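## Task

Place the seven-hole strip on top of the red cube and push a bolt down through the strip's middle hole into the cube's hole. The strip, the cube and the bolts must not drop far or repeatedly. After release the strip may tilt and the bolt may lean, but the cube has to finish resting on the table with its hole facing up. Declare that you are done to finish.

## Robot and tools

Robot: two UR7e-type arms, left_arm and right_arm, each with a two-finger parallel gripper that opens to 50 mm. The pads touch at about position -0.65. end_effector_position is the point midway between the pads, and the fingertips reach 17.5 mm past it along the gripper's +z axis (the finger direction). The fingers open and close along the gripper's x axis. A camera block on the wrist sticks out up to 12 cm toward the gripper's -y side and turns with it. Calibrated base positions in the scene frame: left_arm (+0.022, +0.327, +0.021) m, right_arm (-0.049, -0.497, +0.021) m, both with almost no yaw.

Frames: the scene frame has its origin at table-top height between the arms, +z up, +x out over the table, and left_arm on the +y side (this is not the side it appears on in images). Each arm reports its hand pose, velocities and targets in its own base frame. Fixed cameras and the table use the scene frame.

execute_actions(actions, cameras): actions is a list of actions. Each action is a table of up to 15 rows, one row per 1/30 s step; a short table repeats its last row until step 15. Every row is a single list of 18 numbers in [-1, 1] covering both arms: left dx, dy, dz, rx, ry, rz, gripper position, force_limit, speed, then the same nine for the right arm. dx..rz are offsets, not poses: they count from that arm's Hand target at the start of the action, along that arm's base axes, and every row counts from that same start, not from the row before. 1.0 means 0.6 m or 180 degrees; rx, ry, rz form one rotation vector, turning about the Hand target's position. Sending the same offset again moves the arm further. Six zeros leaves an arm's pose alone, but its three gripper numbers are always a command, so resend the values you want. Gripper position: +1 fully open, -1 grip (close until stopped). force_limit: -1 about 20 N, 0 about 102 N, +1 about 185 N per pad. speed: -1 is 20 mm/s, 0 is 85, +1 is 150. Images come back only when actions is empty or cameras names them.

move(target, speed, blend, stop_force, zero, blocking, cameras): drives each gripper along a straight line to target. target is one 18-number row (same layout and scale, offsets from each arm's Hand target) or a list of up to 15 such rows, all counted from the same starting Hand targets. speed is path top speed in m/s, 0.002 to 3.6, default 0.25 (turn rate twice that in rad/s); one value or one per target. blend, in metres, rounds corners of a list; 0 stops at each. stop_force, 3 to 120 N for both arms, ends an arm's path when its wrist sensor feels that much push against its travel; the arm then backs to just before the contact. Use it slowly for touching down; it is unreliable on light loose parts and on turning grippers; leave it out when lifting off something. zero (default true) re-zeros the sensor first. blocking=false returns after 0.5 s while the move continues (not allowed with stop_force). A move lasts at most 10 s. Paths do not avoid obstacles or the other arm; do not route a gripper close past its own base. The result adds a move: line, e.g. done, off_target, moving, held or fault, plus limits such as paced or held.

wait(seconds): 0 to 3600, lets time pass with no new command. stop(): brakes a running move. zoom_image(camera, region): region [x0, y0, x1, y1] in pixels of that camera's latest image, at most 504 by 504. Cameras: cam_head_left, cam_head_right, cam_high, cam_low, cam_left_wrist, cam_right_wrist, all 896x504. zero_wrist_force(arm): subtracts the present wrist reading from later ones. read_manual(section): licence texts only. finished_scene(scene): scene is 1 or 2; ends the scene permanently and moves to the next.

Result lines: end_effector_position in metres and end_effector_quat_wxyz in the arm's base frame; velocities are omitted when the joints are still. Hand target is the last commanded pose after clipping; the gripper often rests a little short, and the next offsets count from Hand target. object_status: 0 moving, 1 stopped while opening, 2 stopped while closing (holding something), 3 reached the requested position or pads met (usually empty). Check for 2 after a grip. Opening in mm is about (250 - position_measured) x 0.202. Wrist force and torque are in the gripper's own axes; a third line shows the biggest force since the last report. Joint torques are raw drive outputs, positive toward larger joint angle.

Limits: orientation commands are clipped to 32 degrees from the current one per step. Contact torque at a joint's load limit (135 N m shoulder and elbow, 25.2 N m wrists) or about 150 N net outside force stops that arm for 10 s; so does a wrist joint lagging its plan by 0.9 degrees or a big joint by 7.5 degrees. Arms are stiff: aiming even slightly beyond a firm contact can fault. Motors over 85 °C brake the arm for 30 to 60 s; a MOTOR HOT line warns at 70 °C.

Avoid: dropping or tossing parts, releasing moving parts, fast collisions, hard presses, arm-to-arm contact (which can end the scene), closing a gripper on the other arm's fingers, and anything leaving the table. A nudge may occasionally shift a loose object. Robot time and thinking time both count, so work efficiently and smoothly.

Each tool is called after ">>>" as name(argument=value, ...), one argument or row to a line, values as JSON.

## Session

>>> execute_actions(
  actions=[],
)

Scene clock: 0.00 s.
left_arm: end_effector_position=(+0.1825, +0.5945, +0.1741) position_measured=3 object_status=3 end_effector_quat_wxyz=(+0.143, -0.159, +0.976, -0.043) | right_arm: end_effector_position=(+0.8869, +0.1235, +0.3003) position_measured=2 object_status=3 end_effector_quat_wxyz=(+0.189, -0.509, +0.834, +0.100)
Joint positions: left_arm=[1.178 -1.241 1.636 -2.046 -1.861 -0.728] | right_arm=[3.339 -2.523 -0.367 -1.524 1.887 -2.421]
Joint velocities: within noise
Joint torques (N m): no reading
Wrist force (N): no reading
Wrist torque (N m): no reading
Wrist force, peak (N): no reading
Hand target: left_arm +0.1825, +0.5945, +0.1741; +0.143, -0.159, +0.976, -0.043 | right_arm +0.8869, +0.1235, +0.3003; +0.189, -0.509, +0.834, +0.100
Tool commands: left_gripper/position=+1.0 left_gripper/force_limit=+1.0 left_gripper/speed=+1.0 right_gripper/position=+1.0 right_gripper/force_limit=+1.0 right_gripper/speed=+1.0
camera_calibration:
cam_left_wrist: T_world_to_cam=[[-0.8938, -0.35253, -0.27722, 0.43393], [-0.40914, 0.89412, 0.1821, -0.47197], [0.18367, 0.27618, -0.94339, 0.10051]] pos_world=[0.17628, 0.54721, 0.30106]
cam_right_wrist: T_world_to_cam=[[-0.41685, -0.8072, -0.41791, 0.60748], [-0.90204, 0.31068, 0.29966, 0.68528], [-0.11205, 0.50189, -0.85764, 0.42515]] pos_world=[0.91902, 0.06408, 0.41315]

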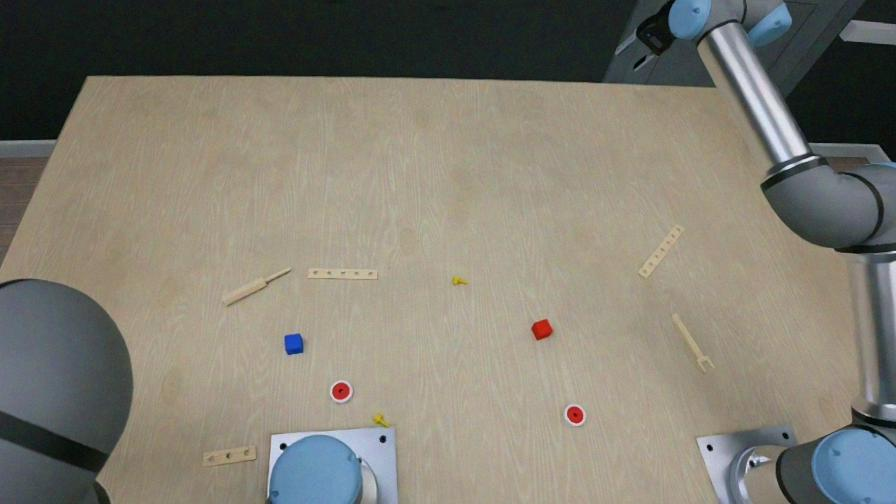

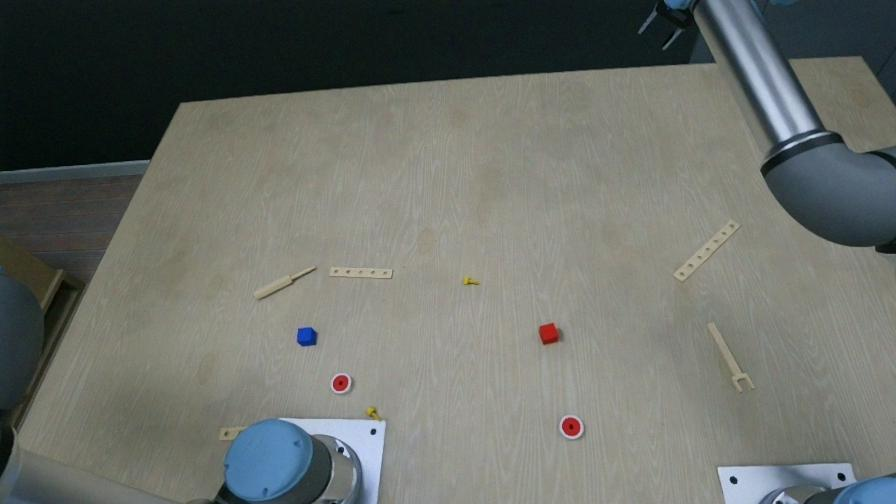

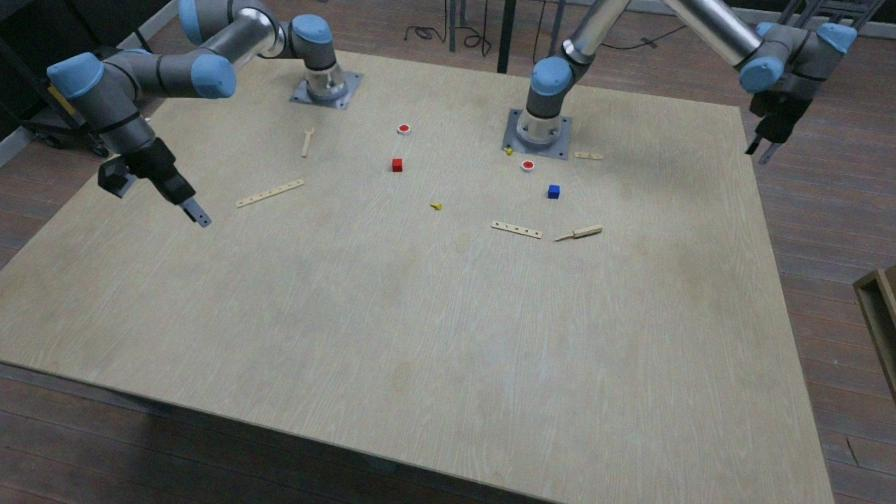

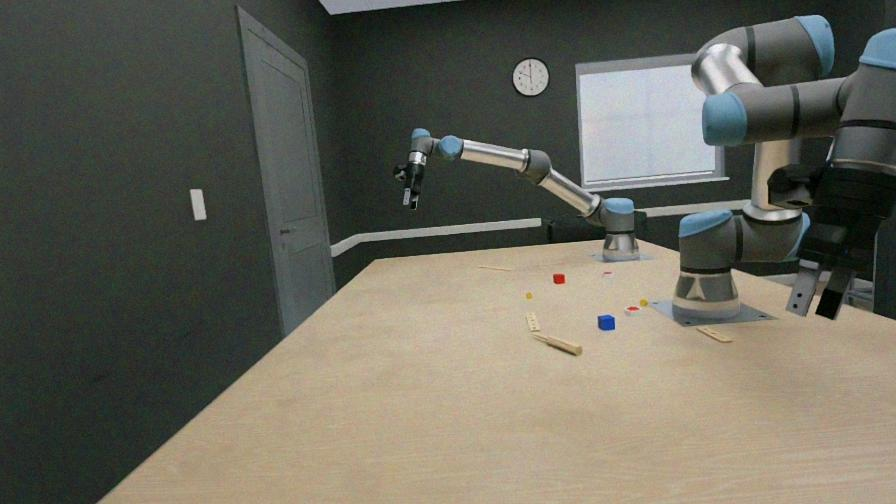

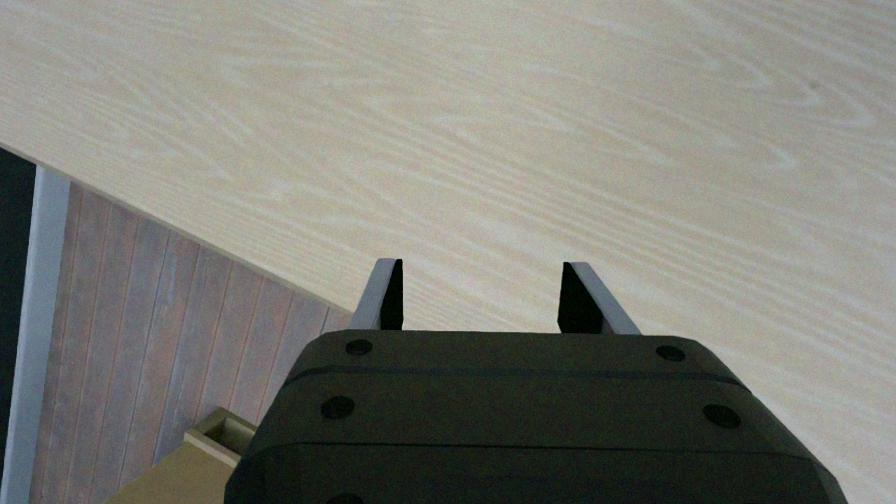

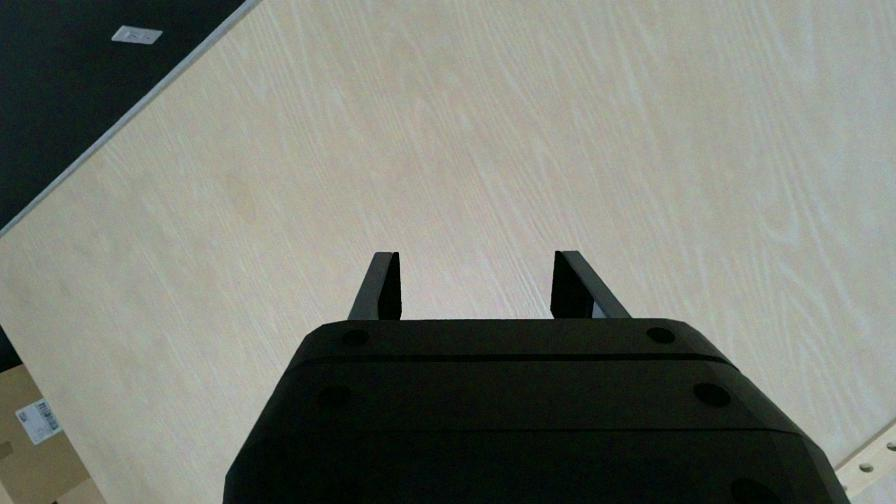

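>>> move(
  target=[
    [0.196,-0.158,0.25,0,0,0,1,-0.7,-0.5,-0.595,-0.189,-0.2,-0.0988,0.097,-0.1505,1,-0.7,-0.5],
    [0.396,-0.824,0.21,0,0.0955,0.08,1,-0.7,-0.5,-0.595,-0.189,-0.2,-0.0988,0.097,-0.1505,1,-0.7,-0.5],
  ],
  speed=0.4,
  blend=[0.05,0],
)

>>> move(
  target=[-0.163,-0.69,-0.083,0,0,0,1,-0.7,-0.5,0,0,0,0,0,0,1,-0.7,-0.5],
  speed=0.35,
  cameras=["cam_left_wrist","cam_right_wrist"],
)

Scene clock: 24.37 s.
left_arm: end_effector_position=(+0.4200, +0.1002, +0.3001) position_measured=3 object_status=3 end_effector_quat_wxyz=(+0.000, -0.284, +0.959, -0.001) | right_arm: end_effector_position=(+0.5299, +0.0101, +0.1803) position_measured=2 object_status=3 end_effector_quat_wxyz=(+0.000, -0.303, +0.953, +0.000)
Joint positions: left_arm=[-0.079 -1.762 1.815 -1.625 -1.572 -2.226] | right_arm=[3.415 -1.686 -1.835 -1.192 1.571 -1.913]
Joint torques (N m): left_arm=[-13.62 -8.84 -31.24 -1.33 2.12 -1.46] | right_arm=[8.71 35.3 12.4 4.45 -2.69 1.35]
Wrist force (N): left_arm=[-0.1 0.2 0.1] | right_arm=[0.2 -0.5 -0.6]
Wrist torque (N m): left_arm=[0.13 -0.02 0.05] | right_arm=[-0.07 -0.01 0.18]
Wrist force, peak (N): left_arm=[0.5 -2.4 -0.1] | right_arm=[-1.8 -1.2 -0.6]
Hand target: left_arm +0.4201, +0.1001, +0.3001; +0.000, -0.284, +0.959, -0.001 | right_arm +0.5299, +0.0101, +0.1803; +0.000, -0.303, +0.953, +0.000
Off the commanded pose: left_arm 0.000 m, 0 deg | right_arm 0.000 m, 0 deg.
move: done

Scene clock: 26.47 s.
left_arm: end_effector_position=(+0.3222, -0.3136, +0.2504) position_measured=3 object_status=3 end_effector_quat_wxyz=(+0.000, -0.284, +0.959, -0.001) end_effector_velocity=(+0.000, -0.002, -0.001) end_effector_angular_velocity=(+0.003, +0.000, -0.001) | right_arm: end_effector_position=(+0.5299, +0.0101, +0.1803) position_measured=2 object_status=3 end_effector_quat_wxyz=(+0.000, -0.303, +0.953, +0.000)
Joint positions: left_arm=[-1.073 -1.702 1.894 -1.764 -1.57 -3.221] | right_arm=[3.415 -1.686 -1.835 -1.192 1.571 -1.913]
Joint velocities: left_arm=[-0.004 0.005 -0.002 0 0.001 -0.003] | right_arm=[within noise]
Joint torques (N m): left_arm=[-13.3 -11.57 -31.64 -5.36 2.02 -1.59] | right_arm=[8 34.53 10.51 4.07 -2.68 1.31]
Wrist force (N): left_arm=[0.1 0.3 0.1] | right_arm=[0.2 -0.6 -0.6]
Wrist torque (N m): left_arm=[0.13 -0.12 0.03] | right_arm=[-0.08 -0.01 0.18]
Wrist force, peak (N): left_arm=[2.0 -1.1 0.5] | right_arm=[-0.1 -0.8 -0.7]
Hand target: left_arm +0.3223, -0.3139, +0.2503; +0.000, -0.284, +0.959, -0.001 | right_arm +0.5299, +0.0101, +0.1803; +0.000, -0.303, +0.953, +0.000
Off the commanded pose: left_arm 0.000 m, 0 deg | right_arm 0.000 m, 0 deg.
move: done
cam_left_wrist: T_world_to_cam=[[-0.82096, -0.57074, -0.0166, 0.10275], [-0.5439, 0.77285, 0.32693, 0.35246], [-0.17377, 0.27742, -0.9449, 0.51347]] pos_world=[0.36528, -0.3562, 0.37166]
cam_right_wrist: T_world_to_cam=[[-0.82062, -0.57147, -0.00099, 0.45337], [-0.53494, 0.76756, 0.35312, 0.22573], [-0.20104, 0.29031, -0.93558, 0.40254]] pos_world=[0.57373, -0.03103, 0.29735]

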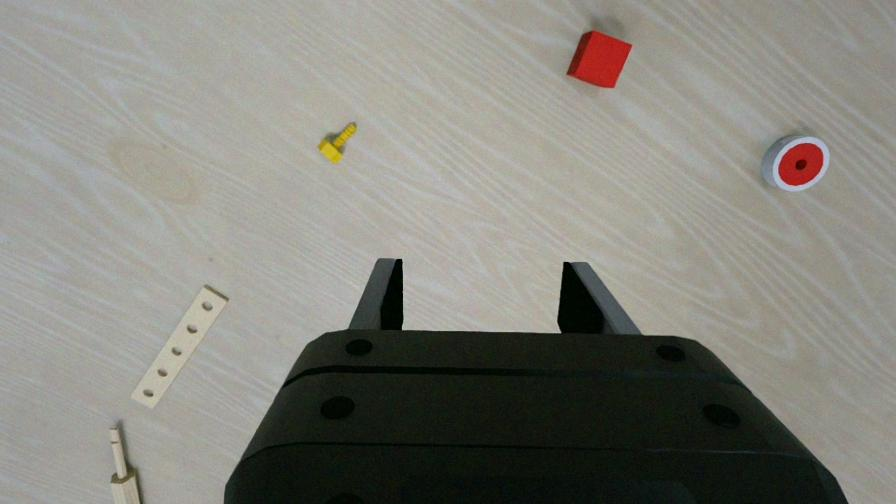

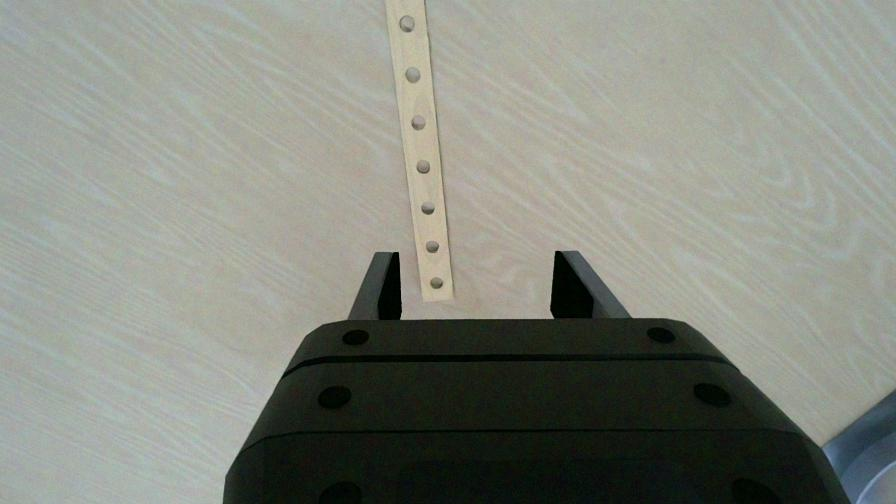

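>>> zoom_image(
  camera="cam_left_wrist",
  region=[290, 90, 390, 190],
)

>>> zoom_image(
  camera="cam_left_wrist",
  region=[550, 10, 650, 110],
)

>>> zoom_image(
  camera="cam_right_wrist",
  region=[330, 0, 530, 320],
)

Scaled by 5.040 from the camera's image (finer frame: 1280x720).

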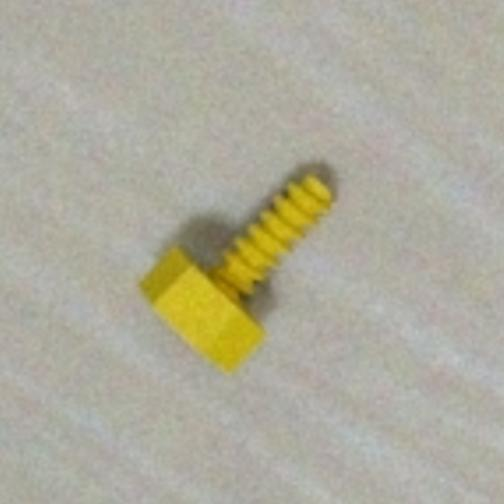

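Scaled by 5.040 from the camera's image (finer frame: 1280x720).

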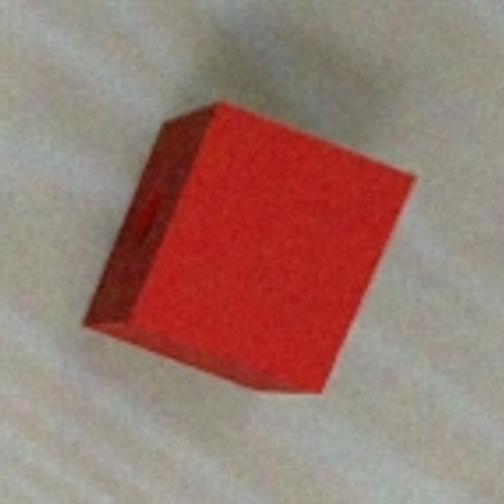

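Scaled by 1.575 from the camera's image (finer frame: 1280x720).

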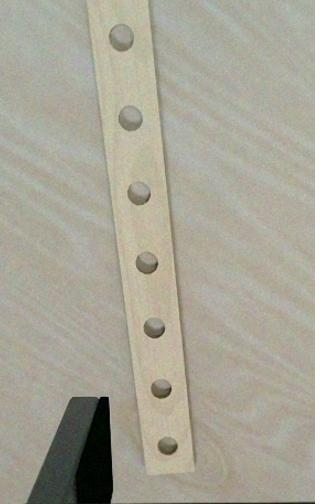

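>>> move(
  target=[-0.0463,-0.1948,-0.3,0.0744,0.1938,0.3869,1,-0.7,-0.5,0.1218,-0.0778,-0.25,0,0,0.0283,1,-0.7,-0.5],
  speed=0.25,
  cameras=["cam_left_wrist","cam_right_wrist"],
)

Scene clock: 50.10 s.
left_arm: end_effector_position=(+0.2945, -0.4307, +0.0704) position_measured=3 object_status=3 end_effector_quat_wxyz=(+0.238, +0.757, -0.580, -0.183) | right_arm: end_effector_position=(+0.6029, -0.0365, +0.0303) position_measured=2 object_status=3 end_effector_quat_wxyz=(+0.000, -0.345, +0.939, +0.000)
Joint positions: left_arm=[-0.96 -1.159 1.837 -2.013 -2.138 -4.295] | right_arm=[3.303 -2.034 -1.809 -0.869 1.571 -2.113]
Joint torques (N m): left_arm=[12.05 -28.86 -12.55 -4.42 -3.07 -1.67] | right_arm=[-7.86 31.04 38.63 4.34 1.99 -2.05]
Wrist force (N): left_arm=[1.2 1.5 1.1] | right_arm=[-0.1 -0.4 -0.5]
Wrist torque (N m): left_arm=[0.41 -0.08 -0.39] | right_arm=[-0.04 0.06 0.28]
Wrist force, peak (N): left_arm=[1.0 1.7 1.3] | right_arm=[0.1 -0.5 -1.3]
Hand target: left_arm +0.2945, -0.4308, +0.0703; +0.238, +0.757, -0.580, -0.183 | right_arm +0.6029, -0.0365, +0.0303; +0.000, -0.345, +0.939, +0.000
Off the commanded pose: left_arm 0.000 m, 0 deg | right_arm 0.000 m, 0 deg.
move: done
cam_left_wrist: T_world_to_cam=[[0.27432, -0.96111, -0.03187, -0.47947], [-0.5568, -0.18577, 0.80961, 0.04367], [-0.78404, -0.20435, -0.5861, 0.31809]] pos_world=[0.40523, -0.38771, 0.1358]
cam_right_wrist: T_world_to_cam=[[-0.76664, -0.64207, -0.00093, 0.45135], [-0.60098, 0.71706, 0.35307, 0.39161], [-0.22603, 0.27124, -0.9356, 0.30482]] pos_world=[0.65027, -0.07369, 0.14735]

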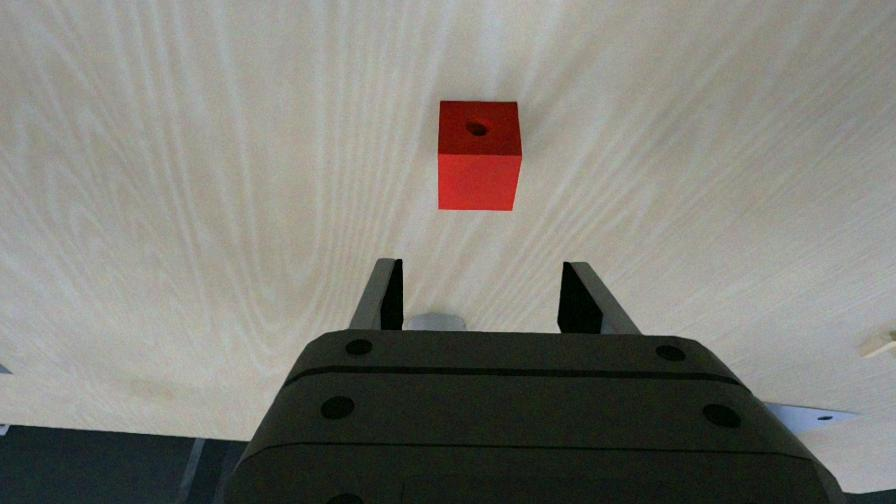

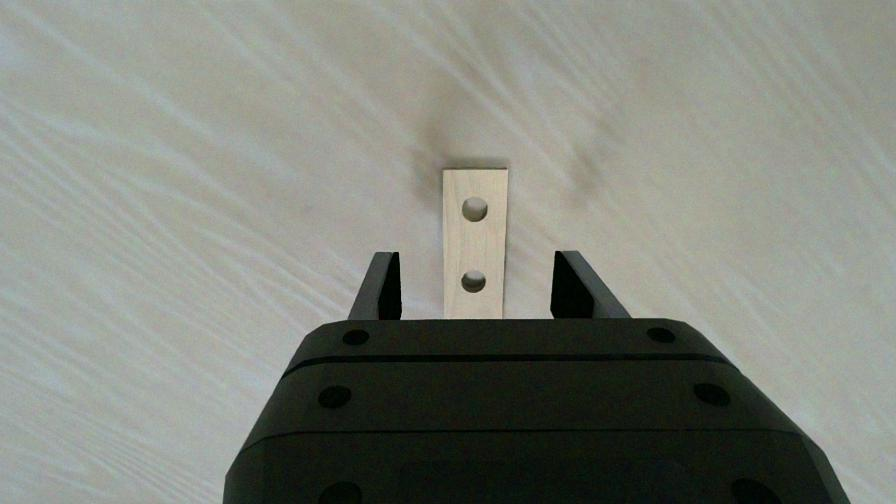

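>>> move(
  target=[0,0,-0.1135,0,0,0,1,-0.7,-0.5,0,0,-0.0548,0,0,0,1,-0.7,-0.5],
  speed=0.03,
  stop_force=8,
)

>>> move(
  target=[
    [0,0,0,0,0,0,-1,-0.7,-0.5,0,0,0,0,0,0,-1,-0.7,-0.5],
    [0,0,0.13,0,0,0,-1,-0.7,-0.5,0,0,0.13,0,0,0,-1,-0.7,-0.5],
    [-0.0223,-0.006,0.13,0.1295,-0.483,0,-1,-0.7,-0.5,0,0,0.2,0,0,0,-1,-0.7,-0.5],
  ],
  speed=[0.1,0.08,0.2],
  cameras=["cam_left_wrist","cam_right_wrist"],
)

Scene clock: 59.63 s.
left_arm: end_effector_position=(+0.2945, -0.4307, +0.0022) position_measured=3 object_status=3 end_effector_quat_wxyz=(+0.238, +0.757, -0.580, -0.183) | right_arm: end_effector_position=(+0.6029, -0.0365, -0.0026) position_measured=2 object_status=3 end_effector_quat_wxyz=(+0.000, -0.345, +0.939, +0.000)
Joint positions: left_arm=[-0.96 -1.044 1.883 -2.175 -2.139 -4.295] | right_arm=[3.303 -2.088 -1.832 -0.793 1.571 -2.113]
Joint torques (N m): left_arm=[8.17 -31.5 -9.88 -4.56 0.25 -1.58] | right_arm=[-6.09 32.68 5.55 4.3 2.28 -2.1]
Wrist force (N): left_arm=[0.9 1.5 1.2] | right_arm=[-0.4 -0.3 -0.6]
Wrist torque (N m): left_arm=[0.42 -0.04 -0.36] | right_arm=[-0.05 0.11 0.28]
Wrist force, peak (N): left_arm=[0.9 1.8 1.3] | right_arm=[-0.3 -0.6 -1.0]
Hand target: left_arm +0.2945, -0.4308, +0.0022; +0.238, +0.757, -0.580, -0.183 | right_arm +0.6029, -0.0365, -0.0026; +0.000, -0.345, +0.939, +0.000
Off the commanded pose: left_arm 0.000 m, 0 deg | right_arm 0.000 m, 0 deg.
move: done

Scene clock: 66.60 s.
left_arm: end_effector_position=(+0.2811, -0.4344, +0.0802) position_measured=104 object_status=2 end_effector_quat_wxyz=(-0.367, +0.704, -0.539, +0.281) | right_arm: end_effector_position=(+0.6029, -0.0365, +0.1174) position_measured=135 object_status=2 end_effector_quat_wxyz=(+0.000, -0.345, +0.939, +0.000)
Joint positions: left_arm=[-1.689 -1.266 2.107 -1.923 -0.706 -5.324] | right_arm=[3.303 -1.917 -1.718 -1.078 1.571 -2.113]
Joint torques (N m): left_arm=[-13.24 -21.06 -22.28 -0.12 3.69 -1.54] | right_arm=[5.6 44.66 40.39 1.43 -0.91 0.98]
Wrist force (N): left_arm=[0.6 -2.1 0.4] | right_arm=[-0.2 -0.4 -0.5]
Wrist torque (N m): left_arm=[-0.53 0.12 0.74] | right_arm=[-0.04 0.07 0.29]
Wrist force, peak (N): left_arm=[1.3 0.9 2.2] | right_arm=[-0.3 -0.6 -1.1]
Hand target: left_arm +0.2811, -0.4344, +0.0802; -0.367, +0.704, -0.539, +0.282 | right_arm +0.6029, -0.0365, +0.1174; +0.000, -0.345, +0.939, +0.000
Off the commanded pose: left_arm 0.000 m, 0 deg | right_arm 0.000 m, 0 deg.
move: done
cam_left_wrist: T_world_to_cam=[[0.28949, -0.95704, 0.01656, -0.48535], [-0.77292, -0.24393, -0.58574, 0.17493], [0.56461, 0.15677, -0.81033, 0.10835]] pos_world=[0.21454, -0.43881, 0.1983]
cam_right_wrist: T_world_to_cam=[[-0.76666, -0.64206, -0.00099, 0.45145], [-0.60096, 0.71704, 0.35313, 0.36083], [-0.22602, 0.27133, -0.93557, 0.38631]] pos_world=[0.65027, -0.07369, 0.23445]

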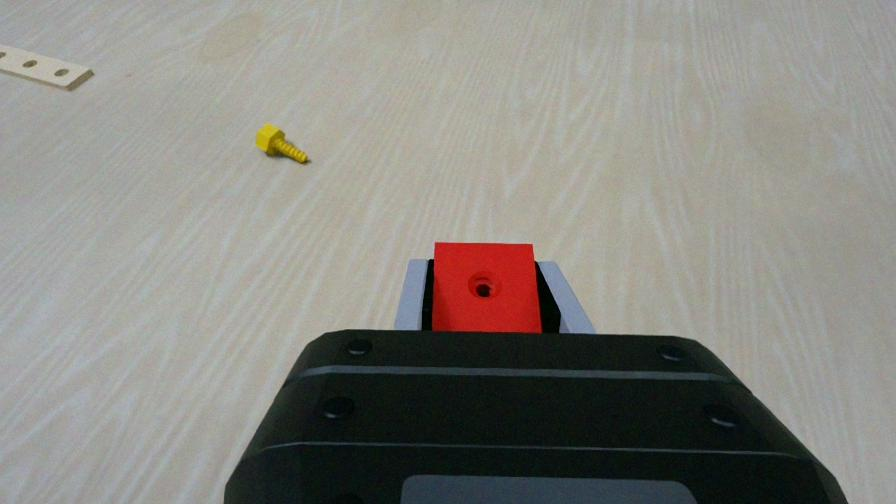

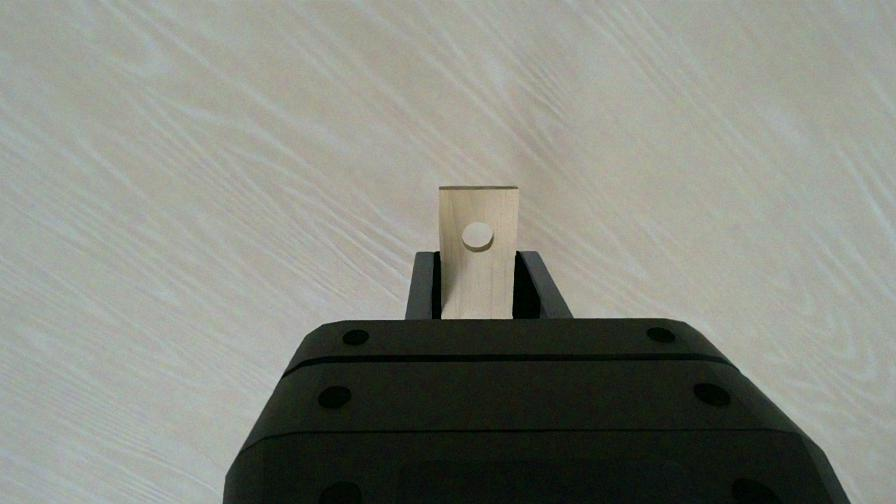

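>>> move(
  target=[
    [0,0,-0.115,0,0,0,-1,-0.7,-0.5,0,0,0,0,0,0,-1,-0.7,-0.5],
    [0,0,-0.136,0,0,0,-1,-0.7,-0.5,0,0,0,0,0,0,-1,-0.7,-0.5],
  ],
  speed=[0.06,0.01],
  stop_force=6,
)

>>> move(
  target=[
    [0,0,0,0,0,0,1,-0.7,-1,0,0,0,0,0,0,-1,-0.7,-0.5],
    [-0.0528,-0.0142,0.0383,0,0,0,1,-0.7,-1,0,0,0,0,0,0,-1,-0.7,-0.5],
    [-0.0528,-0.0142,0.2,0,0,0,1,-0.7,-1,0,0,0,0,0,0,-1,-0.7,-0.5],
    [-0.059,0.0842,0.2005,0.0497,0.1684,-0.342,1,-0.7,-1,-0.3045,0.6033,-0.06,0,0,0,-1,-0.7,-0.5],
  ],
  speed=[0.05,0.04,0.15,0.3],
  cameras=["cam_left_wrist"],
)

Scene clock: 78.20 s.
left_arm: end_effector_position=(+0.2811, -0.4343, +0.0052) position_measured=104 object_status=2 end_effector_quat_wxyz=(-0.367, +0.704, -0.539, +0.282) | right_arm: end_effector_position=(+0.6029, -0.0365, +0.1174) position_measured=135 object_status=2 end_effector_quat_wxyz=(+0.000, -0.345, +0.939, +0.000)
Joint positions: left_arm=[-1.689 -1.097 2.147 -2.131 -0.706 -5.324] | right_arm=[3.303 -1.917 -1.718 -1.078 1.571 -2.113]
Joint torques (N m): left_arm=[10.05 -39 -15.65 0.22 0.36 1.6] | right_arm=[6.47 44.1 40.32 1.45 -1.63 0.94]
Wrist force (N): left_arm=[1.8 -7.0 -1.8] | right_arm=[-0.1 -0.5 -0.8]
Wrist torque (N m): left_arm=[-0.64 0.08 0.53] | right_arm=[-0.06 0.06 0.29]
Wrist force, peak (N): left_arm=[-4.4 -21.4 -18.6] | right_arm=[-0.1 -0.9 -0.8]
Hand target: left_arm +0.2811, -0.4343, +0.0052; -0.367, +0.704, -0.539, +0.282 (not the last commanded pose) | right_arm +0.6029, -0.0365, +0.1174; +0.000, -0.345, +0.939, +0.000
Off the commanded pose: left_arm 0.007 m, 0 deg | right_arm 0.000 m, 0 deg.
move: contact (left_arm); path passed 1 of 2 targets

Scene clock: 84.97 s.
left_arm: end_effector_position=(+0.2457, -0.3838, +0.1256) position_measured=3 object_status=3 end_effector_quat_wxyz=(+0.077, -0.350, +0.911, -0.202) | right_arm: end_effector_position=(+0.4203, +0.3254, +0.0814) position_measured=135 object_status=2 end_effector_quat_wxyz=(+0.000, -0.345, +0.939, +0.000)
Joint positions: left_arm=[-1.446 -1.73 2.447 -2.653 -1.327 -3.705] | right_arm=[4.054 -1.81 -1.974 -0.929 1.571 -1.363]
Joint torques (N m): left_arm=[13.31 -5.08 -26.39 -2.03 -1.4 1.67] | right_arm=[8.35 22.37 40.05 4.21 -2.35 1.36]
Wrist force (N): left_arm=[0.7 -1.2 -0.3] | right_arm=[-0.1 -0.4 -0.4]
Wrist torque (N m): left_arm=[-0.23 -0.14 0.16] | right_arm=[-0.02 0.03 0.19]
Wrist force, peak (N): left_arm=[1.7 -6.2 -1.5] | right_arm=[0.2 -1.8 -1.0]
Hand target: left_arm +0.2457, -0.3838, +0.1255; +0.077, -0.350, +0.911, -0.202 | right_arm +0.4202, +0.3254, +0.0814; +0.000, -0.345, +0.939, +0.000
Off the commanded pose: left_arm 0.000 m, 0 deg | right_arm 0.000 m, 0 deg.
move: done
cam_left_wrist: T_world_to_cam=[[-0.7191, -0.69491, -0.00114, -0.07685], [-0.69121, 0.71544, -0.10189, 0.47386], [0.07162, -0.07248, -0.99479, 0.21344]] pos_world=[0.25699, -0.37695, 0.26052]

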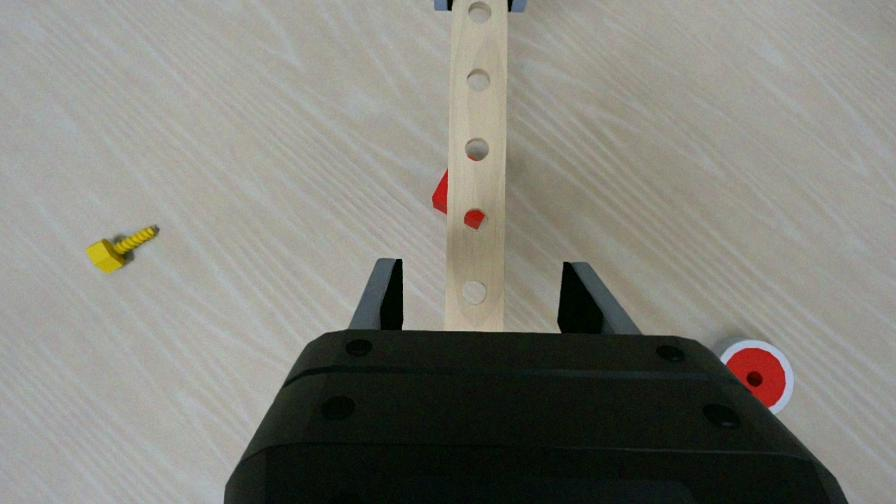

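>>> move(
  target=[0,0,0,0,0,0,1,-0.7,-1,0,0,-0.0808,0,0,0,-1,-0.7,-0.5],
  speed=0.08,
  stop_force=5,
  cameras=["cam_left_wrist"],
)

>>> zoom_image(
  camera="cam_left_wrist",
  region=[415, 120, 535, 240],
)

Scene clock: 91.10 s.
left_arm: end_effector_position=(+0.2457, -0.3838, +0.1255) position_measured=3 object_status=3 end_effector_quat_wxyz=(+0.077, -0.350, +0.911, -0.202) | right_arm: end_effector_position=(+0.4202, +0.3254, +0.0329) position_measured=135 object_status=2 end_effector_quat_wxyz=(+0.000, -0.345, +0.939, +0.000)
Joint positions: left_arm=[-1.445 -1.73 2.446 -2.653 -1.327 -3.704] | right_arm=[4.054 -1.892 -2.023 -0.798 1.571 -1.363]
Joint torques (N m): left_arm=[12.23 -5.25 -26.55 -1.88 -1.48 1.72] | right_arm=[-4.85 24.04 6.97 4.28 -1.5 -1.52]
Wrist force (N): left_arm=[0.6 -1.5 -0.1] | right_arm=[-0.4 -0.5 -0.5]
Wrist torque (N m): left_arm=[-0.28 -0.13 0.16] | right_arm=[-0.04 0.09 0.19]
Wrist force, peak (N): left_arm=[1.0 -1.5 -0.4] | right_arm=[-0.3 -0.2 -1.3]
Hand target: left_arm +0.2457, -0.3838, +0.1255; +0.077, -0.350, +0.911, -0.202 | right_arm +0.4202, +0.3254, +0.0329; +0.000, -0.345, +0.939, +0.000
Off the commanded pose: left_arm 0.000 m, 0 deg | right_arm 0.000 m, 0 deg.
move: done
cam_left_wrist: T_world_to_cam=[[-0.7193, -0.6947, -0.00102, -0.07674], [-0.69103, 0.71565, -0.1016, 0.47383], [0.07131, -0.07238, -0.99482, 0.21356]] pos_world=[0.257, -0.37695, 0.26052]

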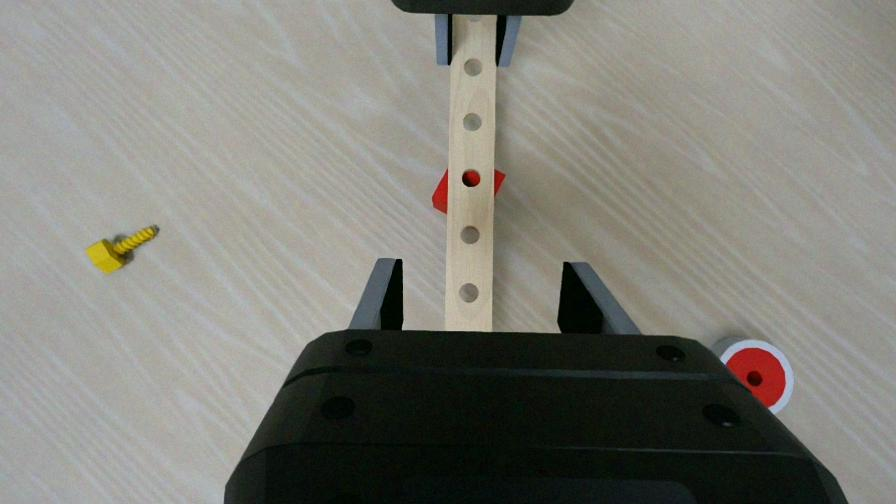

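Scaled by 4.200 from the camera's image (finer frame: 1280x720).

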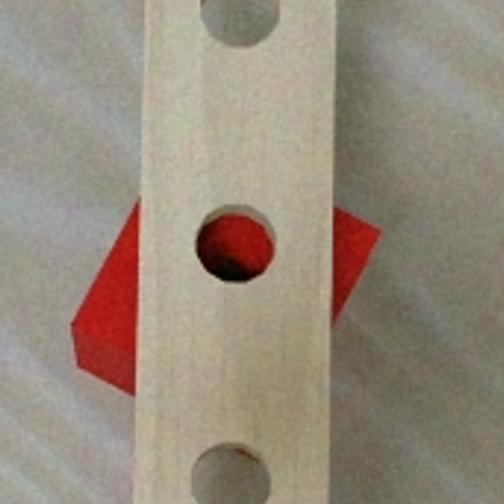

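>>> move(
  target=[
    [0,0,0,0,0,0,1,-0.7,-1,-0.0038,0.0045,0,0,0,0,-1,-0.7,-0.5],
    [0,0,0,0,0,0,1,-0.7,-1,-0.0038,0.0045,-0.016,0,0,0,-1,-0.7,-0.5],
  ],
  speed=0.006,
  stop_force=3,
  cameras=["cam_left_wrist"],
)

>>> zoom_image(
  camera="cam_left_wrist",
  region=[415, 120, 535, 240],
)

>>> zoom_image(
  camera="cam_left_wrist",
  region=[75, 200, 175, 300],
)

Scene clock: 99.37 s.
left_arm: end_effector_position=(+0.2457, -0.3838, +0.1255) position_measured=3 object_status=3 end_effector_quat_wxyz=(+0.077, -0.350, +0.911, -0.202) | right_arm: end_effector_position=(+0.4180, +0.3281, +0.0265) position_measured=135 object_status=2 end_effector_quat_wxyz=(+0.000, -0.345, +0.939, +0.000)
Joint positions: left_arm=[-1.445 -1.73 2.446 -2.653 -1.327 -3.704] | right_arm=[4.06 -1.903 -2.028 -0.781 1.571 -1.356]
Joint torques (N m): left_arm=[12.34 -5.21 -26.27 -1.98 -1.38 1.6] | right_arm=[7.54 37.39 35.14 1.82 -1.81 1.15]
Wrist force (N): left_arm=[0.8 -1.5 -0.1] | right_arm=[0.4 -0.9 -4.3]
Wrist torque (N m): left_arm=[-0.27 -0.16 0.16] | right_arm=[-0.20 0.04 0.16]
Wrist force, peak (N): left_arm=[0.6 -1.8 -0.3] | right_arm=[-1.3 -1.0 -4.8]
Hand target: left_arm +0.2457, -0.3838, +0.1255; +0.077, -0.350, +0.911, -0.202 | right_arm +0.4180, +0.3281, +0.0265; +0.000, -0.345, +0.939, +0.000 (not the last commanded pose)
Off the commanded pose: left_arm 0.000 m, 0 deg | right_arm 0.003 m, 0 deg.
move: contact (right_arm); path passed 1 of 2 targets
cam_left_wrist: T_world_to_cam=[[-0.7193, -0.6947, -0.00102, -0.07674], [-0.69103, 0.71565, -0.1016, 0.47383], [0.07131, -0.07238, -0.99482, 0.21356]] pos_world=[0.257, -0.37695, 0.26052]

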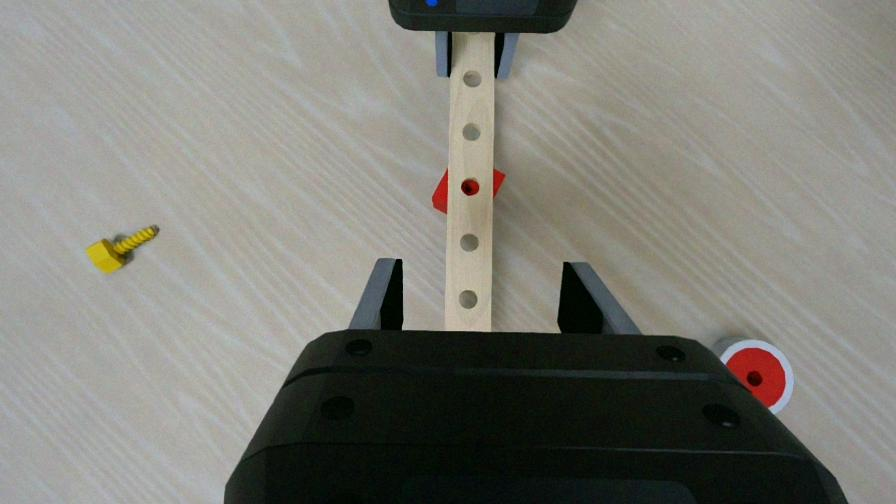

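Scaled by 4.200 from the camera's image (finer frame: 1280x720).

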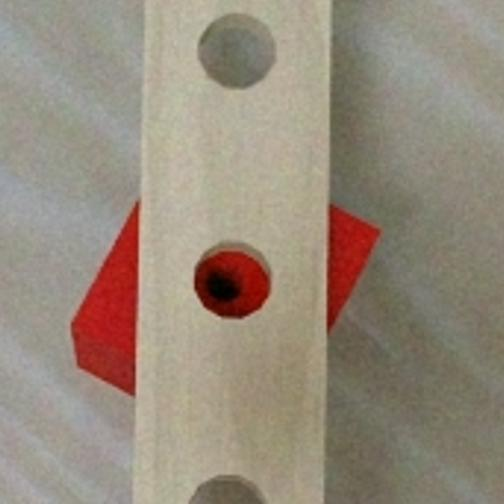

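Scaled by 5.040 from the camera's image (finer frame: 1280x720).

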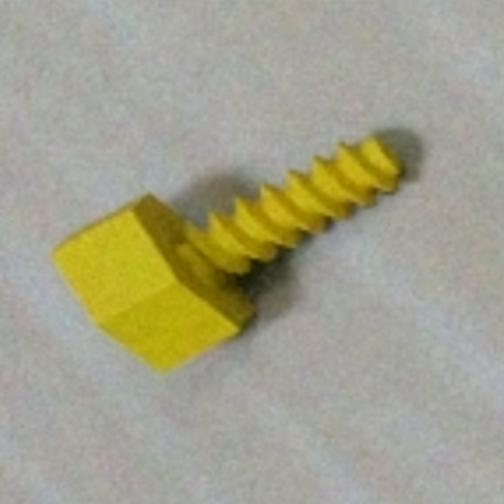

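>>> move(
  target=[
    [0.1,0.15,0.05,0,0,0,1,-0.7,-0.5,0,0,0.0016,0,0,0,-1,-0.7,-0.5],
    [0.2907,0.2172,-0.1258,-0.0722,0.3561,0.6014,1,-0.7,-0.5,0.0008,0.0008,0.0016,0,0,0,-1,-0.7,-0.5],
    [0.2907,0.2172,-0.1258,-0.0722,0.3561,0.6014,1,-0.7,-0.5,0.0008,0.0008,0.0003,0,0,0,-1,-0.7,-0.5],
  ],
  speed=[0.25,0.4,0.1],
  cameras=["cam_left_wrist"],
)

>>> zoom_image(
  camera="cam_left_wrist",
  region=[400, 160, 560, 320],
)

Scene clock: 112.73 s.
left_arm: end_effector_position=(+0.4201, -0.2535, +0.0501) position_measured=3 object_status=3 end_effector_quat_wxyz=(+0.255, +0.953, -0.159, -0.043) | right_arm: end_effector_position=(+0.4186, +0.3288, +0.0271) position_measured=135 object_status=2 end_effector_quat_wxyz=(+0.000, -0.345, +0.939, +0.000) end_effector_velocity=(+0.000, +0.001, -0.001) end_effector_angular_velocity=(+0.002, -0.001, +0.000)
Joint positions: left_arm=[-0.558 -1.284 2.188 -2.604 -2.079 -4.972] | right_arm=[4.06 -1.904 -2.026 -0.782 1.571 -1.356]
Joint velocities: left_arm=[within noise] | right_arm=[0 -0.002 -0.001 0.005 0 0]
Joint torques (N m): left_arm=[12.39 -21.55 -9.44 -5.3 -3.02 -1.29] | right_arm=[-8.44 25.78 5.68 4.28 -1.66 -1.65]
Wrist force (N): left_arm=[0.7 1.3 1.1] | right_arm=[0.2 -0.5 -1.5]
Wrist torque (N m): left_arm=[0.39 -0.05 -0.33] | right_arm=[-0.08 0.07 0.17]
Wrist force, peak (N): left_arm=[2.3 -1.9 0.1] | right_arm=[0.6 -1.1 -4.6]
Hand target: left_arm +0.4201, -0.2535, +0.0501; +0.255, +0.953, -0.159, -0.043 | right_arm +0.4184, +0.3286, +0.0267; +0.000, -0.345, +0.939, +0.000
Off the commanded pose: left_arm 0.000 m, 0 deg | right_arm 0.000 m, 0 deg.
move: done
cam_left_wrist: T_world_to_cam=[[0.95093, -0.30801, -0.02948, -0.46299], [-0.18036, -0.62918, 0.75604, -0.10499], [-0.25142, -0.71362, -0.65386, 0.09142]] pos_world=[0.44432, -0.14342, 0.1255]

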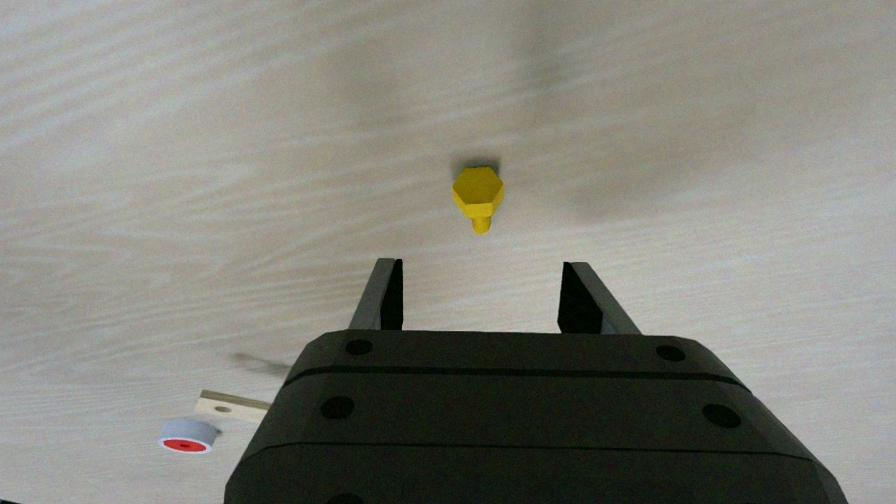

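Scaled by 3.150 from the camera's image (finer frame: 1280x720).

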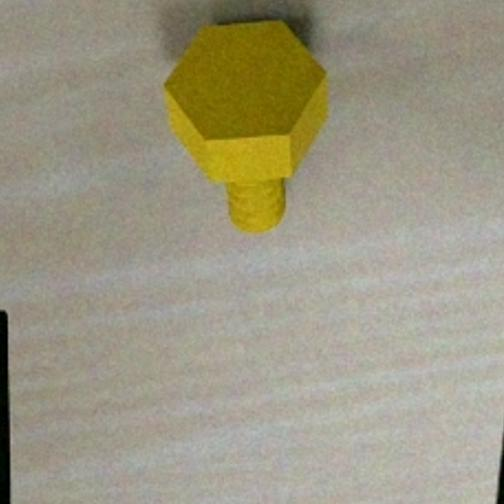

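>>> move(
  target=[
    [-0.0022,-0.008,-0.0818,0,0,0.0306,1,-0.7,-1,0,0,0,0,0,0,-1,-0.7,-0.5],
    [-0.0022,-0.008,-0.0818,0,0,0.0306,-1,-0.7,-1,0,0,0,0,0,0,-1,-0.7,-0.5],
    [-0.0022,-0.008,0.22,0,0,0.0306,-1,-0.7,-1,0,0,0,0,0,0,-1,-0.7,-0.5],
  ],
  speed=[0.05,0.05,0.12],
)

>>> move(
  target=[
    [-0.11,-0.02,0.02,0.1451,-0.5711,-0.5214,-1,-0.7,-1,0,0,0,0,0,0,-1,-0.7,-0.5],
    [-0.2405,-0.2608,-0.14,0.1451,-0.5711,-0.5214,-1,-0.7,-1,0,0,0,0,0,0,-1,-0.7,-0.5],
  ],
  speed=[0.4,0.2],
  cameras=["cam_left_wrist","cam_high"],
)

Scene clock: 138.70 s.
left_arm: end_effector_position=(+0.4188, -0.2583, +0.1820) position_measured=163 object_status=2 end_effector_quat_wxyz=(+0.257, +0.959, -0.113, -0.030) | right_arm: end_effector_position=(+0.4185, +0.3286, +0.0267) position_measured=135 object_status=2 end_effector_quat_wxyz=(+0.000, -0.345, +0.939, +0.000)
Joint positions: left_arm=[-0.576 -1.54 2.074 -2.295 -2.061 -5.101] | right_arm=[4.06 -1.904 -2.026 -0.782 1.571 -1.356]
Joint torques (N m): left_arm=[5.2 -31.09 -29.48 -1.72 1.11 1.7] | right_arm=[-4.55 22.77 4.78 3.8 -1.56 -1.38]
Wrist force (N): left_arm=[0.8 1.2 1.4] | right_arm=[-0.9 -0.7 -3.5]
Wrist torque (N m): left_arm=[0.35 -0.04 -0.53] | right_arm=[-0.17 0.04 0.23]
Wrist force, peak (N): left_arm=[0.8 0.6 2.3] | right_arm=[-0.8 -0.5 -3.8]
Hand target: left_arm +0.4188, -0.2583, +0.1821; +0.257, +0.959, -0.113, -0.030 | right_arm +0.4184, +0.3286, +0.0267; +0.000, -0.345, +0.939, +0.000
Off the commanded pose: left_arm 0.000 m, 0 deg | right_arm 0.000 m, 0 deg.
move: done

Scene clock: 144.40 s.
left_arm: end_effector_position=(+0.2745, -0.4147, +0.0981) position_measured=163 object_status=2 end_effector_quat_wxyz=(+0.179, -0.310, +0.808, -0.467) | right_arm: end_effector_position=(+0.4185, +0.3286, +0.0267) position_measured=135 object_status=2 end_effector_quat_wxyz=(+0.000, -0.345, +0.939, +0.000)
Joint positions: left_arm=[-1.607 -1.102 2.702 -4.065 -0.924 -3.592] | right_arm=[4.06 -1.904 -2.026 -0.782 1.571 -1.356]
Joint torques (N m): left_arm=[-12.81 -14.67 -10.58 -5.52 2.9 0.54] | right_arm=[-2.32 23.44 3.3 3.97 -1.52 -0.97]
Wrist force (N): left_arm=[1.1 -2.4 0.7] | right_arm=[-0.8 -0.6 -3.3]
Wrist torque (N m): left_arm=[-0.60 0.08 0.77] | right_arm=[-0.16 0.02 0.23]
Wrist force, peak (N): left_arm=[2.4 -2.0 1.0] | right_arm=[-1.0 -0.6 -3.8]
Hand target: left_arm +0.2745, -0.4148, +0.0981; +0.179, -0.310, +0.808, -0.467 | right_arm +0.4184, +0.3286, +0.0267; +0.000, -0.345, +0.939, +0.000
Off the commanded pose: left_arm 0.000 m, 0 deg | right_arm 0.000 m, 0 deg.
move: done
cam_left_wrist: T_world_to_cam=[[-0.72338, -0.69021, 0.01811, -0.07643], [-0.53079, 0.53914, -0.6539, 0.45008], [0.44156, -0.48264, -0.75636, -0.11322]] pos_world=[0.2336, -0.35006, 0.21006]
Images, in order (width x height): cam_high 896x504, cam_left_wrist 896x504.

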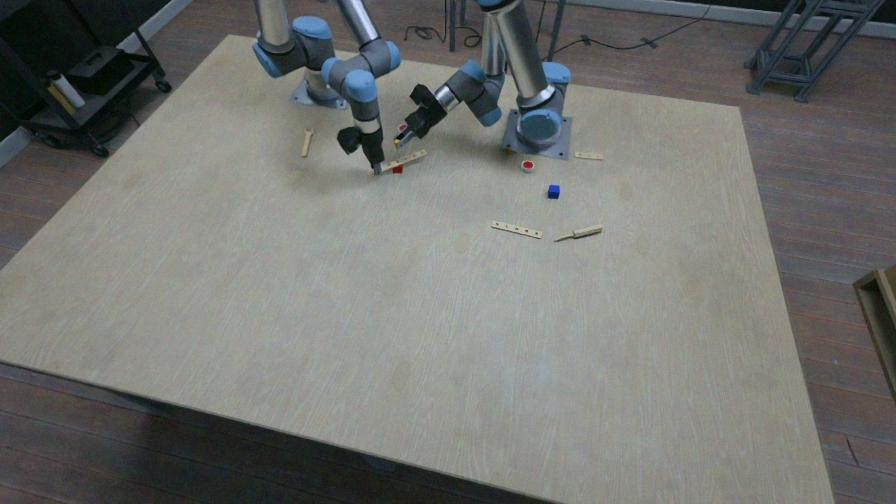

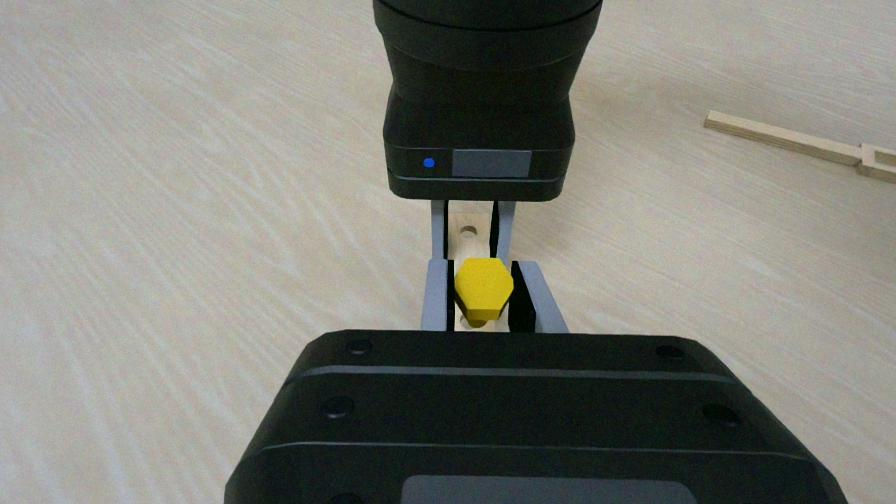

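>>> move(
  target=[0.008,-0.0103,-0.07,0,0,0,-1,-0.7,-1,0,0,0,0,0,0,-1,-0.7,-0.5],
  speed=0.1,
)

>>> move(
  target=[0,0,-0.037,0,0,0,-1,-0.7,-1,0,0,0,0,0,0,-1,-0.7,-0.5],
  speed=0.006,
  stop_force=5,
)

Scene clock: 151.10 s.
left_arm: end_effector_position=(+0.2793, -0.4209, +0.0561) position_measured=163 object_status=2 end_effector_quat_wxyz=(+0.179, -0.310, +0.808, -0.467) | right_arm: end_effector_position=(+0.4185, +0.3286, +0.0267) position_measured=135 object_status=2 end_effector_quat_wxyz=(+0.000, -0.345, +0.939, +0.000)
Joint positions: left_arm=[-1.588 -0.884 2.658 -4.249 -0.939 -3.576] | right_arm=[4.06 -1.904 -2.026 -0.782 1.571 -1.356]
Joint torques (N m): left_arm=[13.09 -19.28 -4.57 -5.65 -1.09 1.7] | right_arm=[-0.2 23.67 3.38 3.6 -1.64 -1.05]
Wrist force (N): left_arm=[1.4 -2.4 0.8] | right_arm=[-1.0 -0.6 -3.5]
Wrist torque (N m): left_arm=[-0.61 0.03 0.53] | right_arm=[-0.15 0.06 0.22]
Wrist force, peak (N): left_arm=[1.2 -3.1 0.1] | right_arm=[-0.8 -0.5 -3.8]
Hand target: left_arm +0.2793, -0.4210, +0.0561; +0.179, -0.310, +0.808, -0.467 | right_arm +0.4184, +0.3286, +0.0267; +0.000, -0.345, +0.939, +0.000
Off the commanded pose: left_arm 0.000 m, 0 deg | right_arm 0.000 m, 0 deg.
move: done

Scene clock: 154.00 s.
left_arm: end_effector_position=(+0.2793, -0.4210, +0.0457) position_measured=163 object_status=2 end_effector_quat_wxyz=(+0.179, -0.310, +0.808, -0.467) | right_arm: end_effector_position=(+0.4184, +0.3286, +0.0267) position_measured=135 object_status=2 end_effector_quat_wxyz=(+0.000, -0.345, +0.939, +0.000)
Joint positions: left_arm=[-1.587 -0.833 2.65 -4.292 -0.939 -3.576] | right_arm=[4.06 -1.904 -2.026 -0.782 1.571 -1.356]
Joint torques (N m): left_arm=[9.74 -33.13 9.43 -0.66 -1.14 0.53] | right_arm=[2.86 24.4 3.39 3.67 -1.63 -0.84]
Wrist force (N): left_arm=[0.4 -6.0 -1.8] | right_arm=[-0.2 -1.5 -4.2]
Wrist torque (N m): left_arm=[-0.58 0.06 0.53] | right_arm=[-0.18 0.02 0.17]
Wrist force, peak (N): left_arm=[0.6 -9.6 -4.6] | right_arm=[0.0 -2.0 -5.4]
Hand target: left_arm +0.2793, -0.4210, +0.0457; +0.179, -0.310, +0.808, -0.467 (not the last commanded pose) | right_arm +0.4184, +0.3286, +0.0267; +0.000, -0.345, +0.939, +0.000
Off the commanded pose: left_arm 0.012 m, 0 deg | right_arm 0.000 m, 0 deg.
move: contact (left_arm)

>>> move(
  target=[
    [0,0,0.004,0,0,0,-1,-0.7,-1,0,0,0,0,0,0,-1,-0.7,-0.5],
    [-0.0017,0.0019,0.004,0,0,0,-1,-0.7,-1,0,0,0,0,0,0,-1,-0.7,-0.5],
  ],
  speed=0.03,
)

>>> move(
  target=[0,0,-0.025,0,0,0,-1,-0.7,-1,0,0,0,0,0,0,-1,-0.7,-0.5],
  speed=0.006,
  stop_force=5,
)

Scene clock: 158.20 s.
left_arm: end_effector_position=(+0.2784, -0.4199, +0.0481) position_measured=163 object_status=2 end_effector_quat_wxyz=(+0.179, -0.310, +0.808, -0.467) | right_arm: end_effector_position=(+0.4184, +0.3286, +0.0267) position_measured=135 object_status=2 end_effector_quat_wxyz=(+0.000, -0.345, +0.939, +0.000)
Joint positions: left_arm=[-1.591 -0.843 2.656 -4.286 -0.936 -3.579] | right_arm=[4.06 -1.904 -2.026 -0.782 1.571 -1.356]
Joint torques (N m): left_arm=[-12.9 -31.19 8.95 -5.76 3.12 -1.41] | right_arm=[2.26 23.88 6.27 3.89 -1.43 -0.91]
Wrist force (N): left_arm=[1.3 -2.5 0.9] | right_arm=[-0.5 -0.4 -3.3]
Wrist torque (N m): left_arm=[-0.64 0.04 0.75] | right_arm=[-0.14 0.04 0.20]
Wrist force, peak (N): left_arm=[0.7 -6.5 -2.0] | right_arm=[-0.1 -1.5 -4.7]
Hand target: left_arm +0.2783, -0.4198, +0.0481; +0.179, -0.310, +0.808, -0.467 | right_arm +0.4184, +0.3286, +0.0267; +0.000, -0.345, +0.939, +0.000
Off the commanded pose: left_arm 0.000 m, 0 deg | right_arm 0.000 m, 0 deg.
move: done

Scene clock: 159.77 s.
left_arm: end_effector_position=(+0.2783, -0.4198, +0.0454) position_measured=163 object_status=2 end_effector_quat_wxyz=(+0.179, -0.310, +0.808, -0.467) | right_arm: end_effector_position=(+0.4184, +0.3286, +0.0267) position_measured=135 object_status=2 end_effector_quat_wxyz=(+0.000, -0.345, +0.939, +0.000)
Joint positions: left_arm=[-1.592 -0.83 2.654 -4.297 -0.936 -3.579] | right_arm=[4.06 -1.904 -2.026 -0.782 1.571 -1.356]
Joint torques (N m): left_arm=[-10.95 -33.36 9.75 -0.61 -1.63 -1.28] | right_arm=[2.84 23.31 7.28 3.66 -1.51 -0.89]
Wrist force (N): left_arm=[0.8 -6.5 -2.4] | right_arm=[-0.1 -1.6 -4.6]
Wrist torque (N m): left_arm=[-0.60 0.05 0.74] | right_arm=[-0.18 0.02 0.17]
Wrist force, peak (N): left_arm=[0.7 -9.4 -5.0] | right_arm=[0.1 -2.3 -5.6]
Hand target: left_arm +0.2783, -0.4198, +0.0454; +0.179, -0.310, +0.808, -0.467 (not the last commanded pose) | right_arm +0.4184, +0.3286, +0.0267; +0.000, -0.345, +0.939, +0.000
Off the commanded pose: left_arm 0.012 m, 0 deg | right_arm 0.000 m, 0 deg.
move: contact (left_arm)


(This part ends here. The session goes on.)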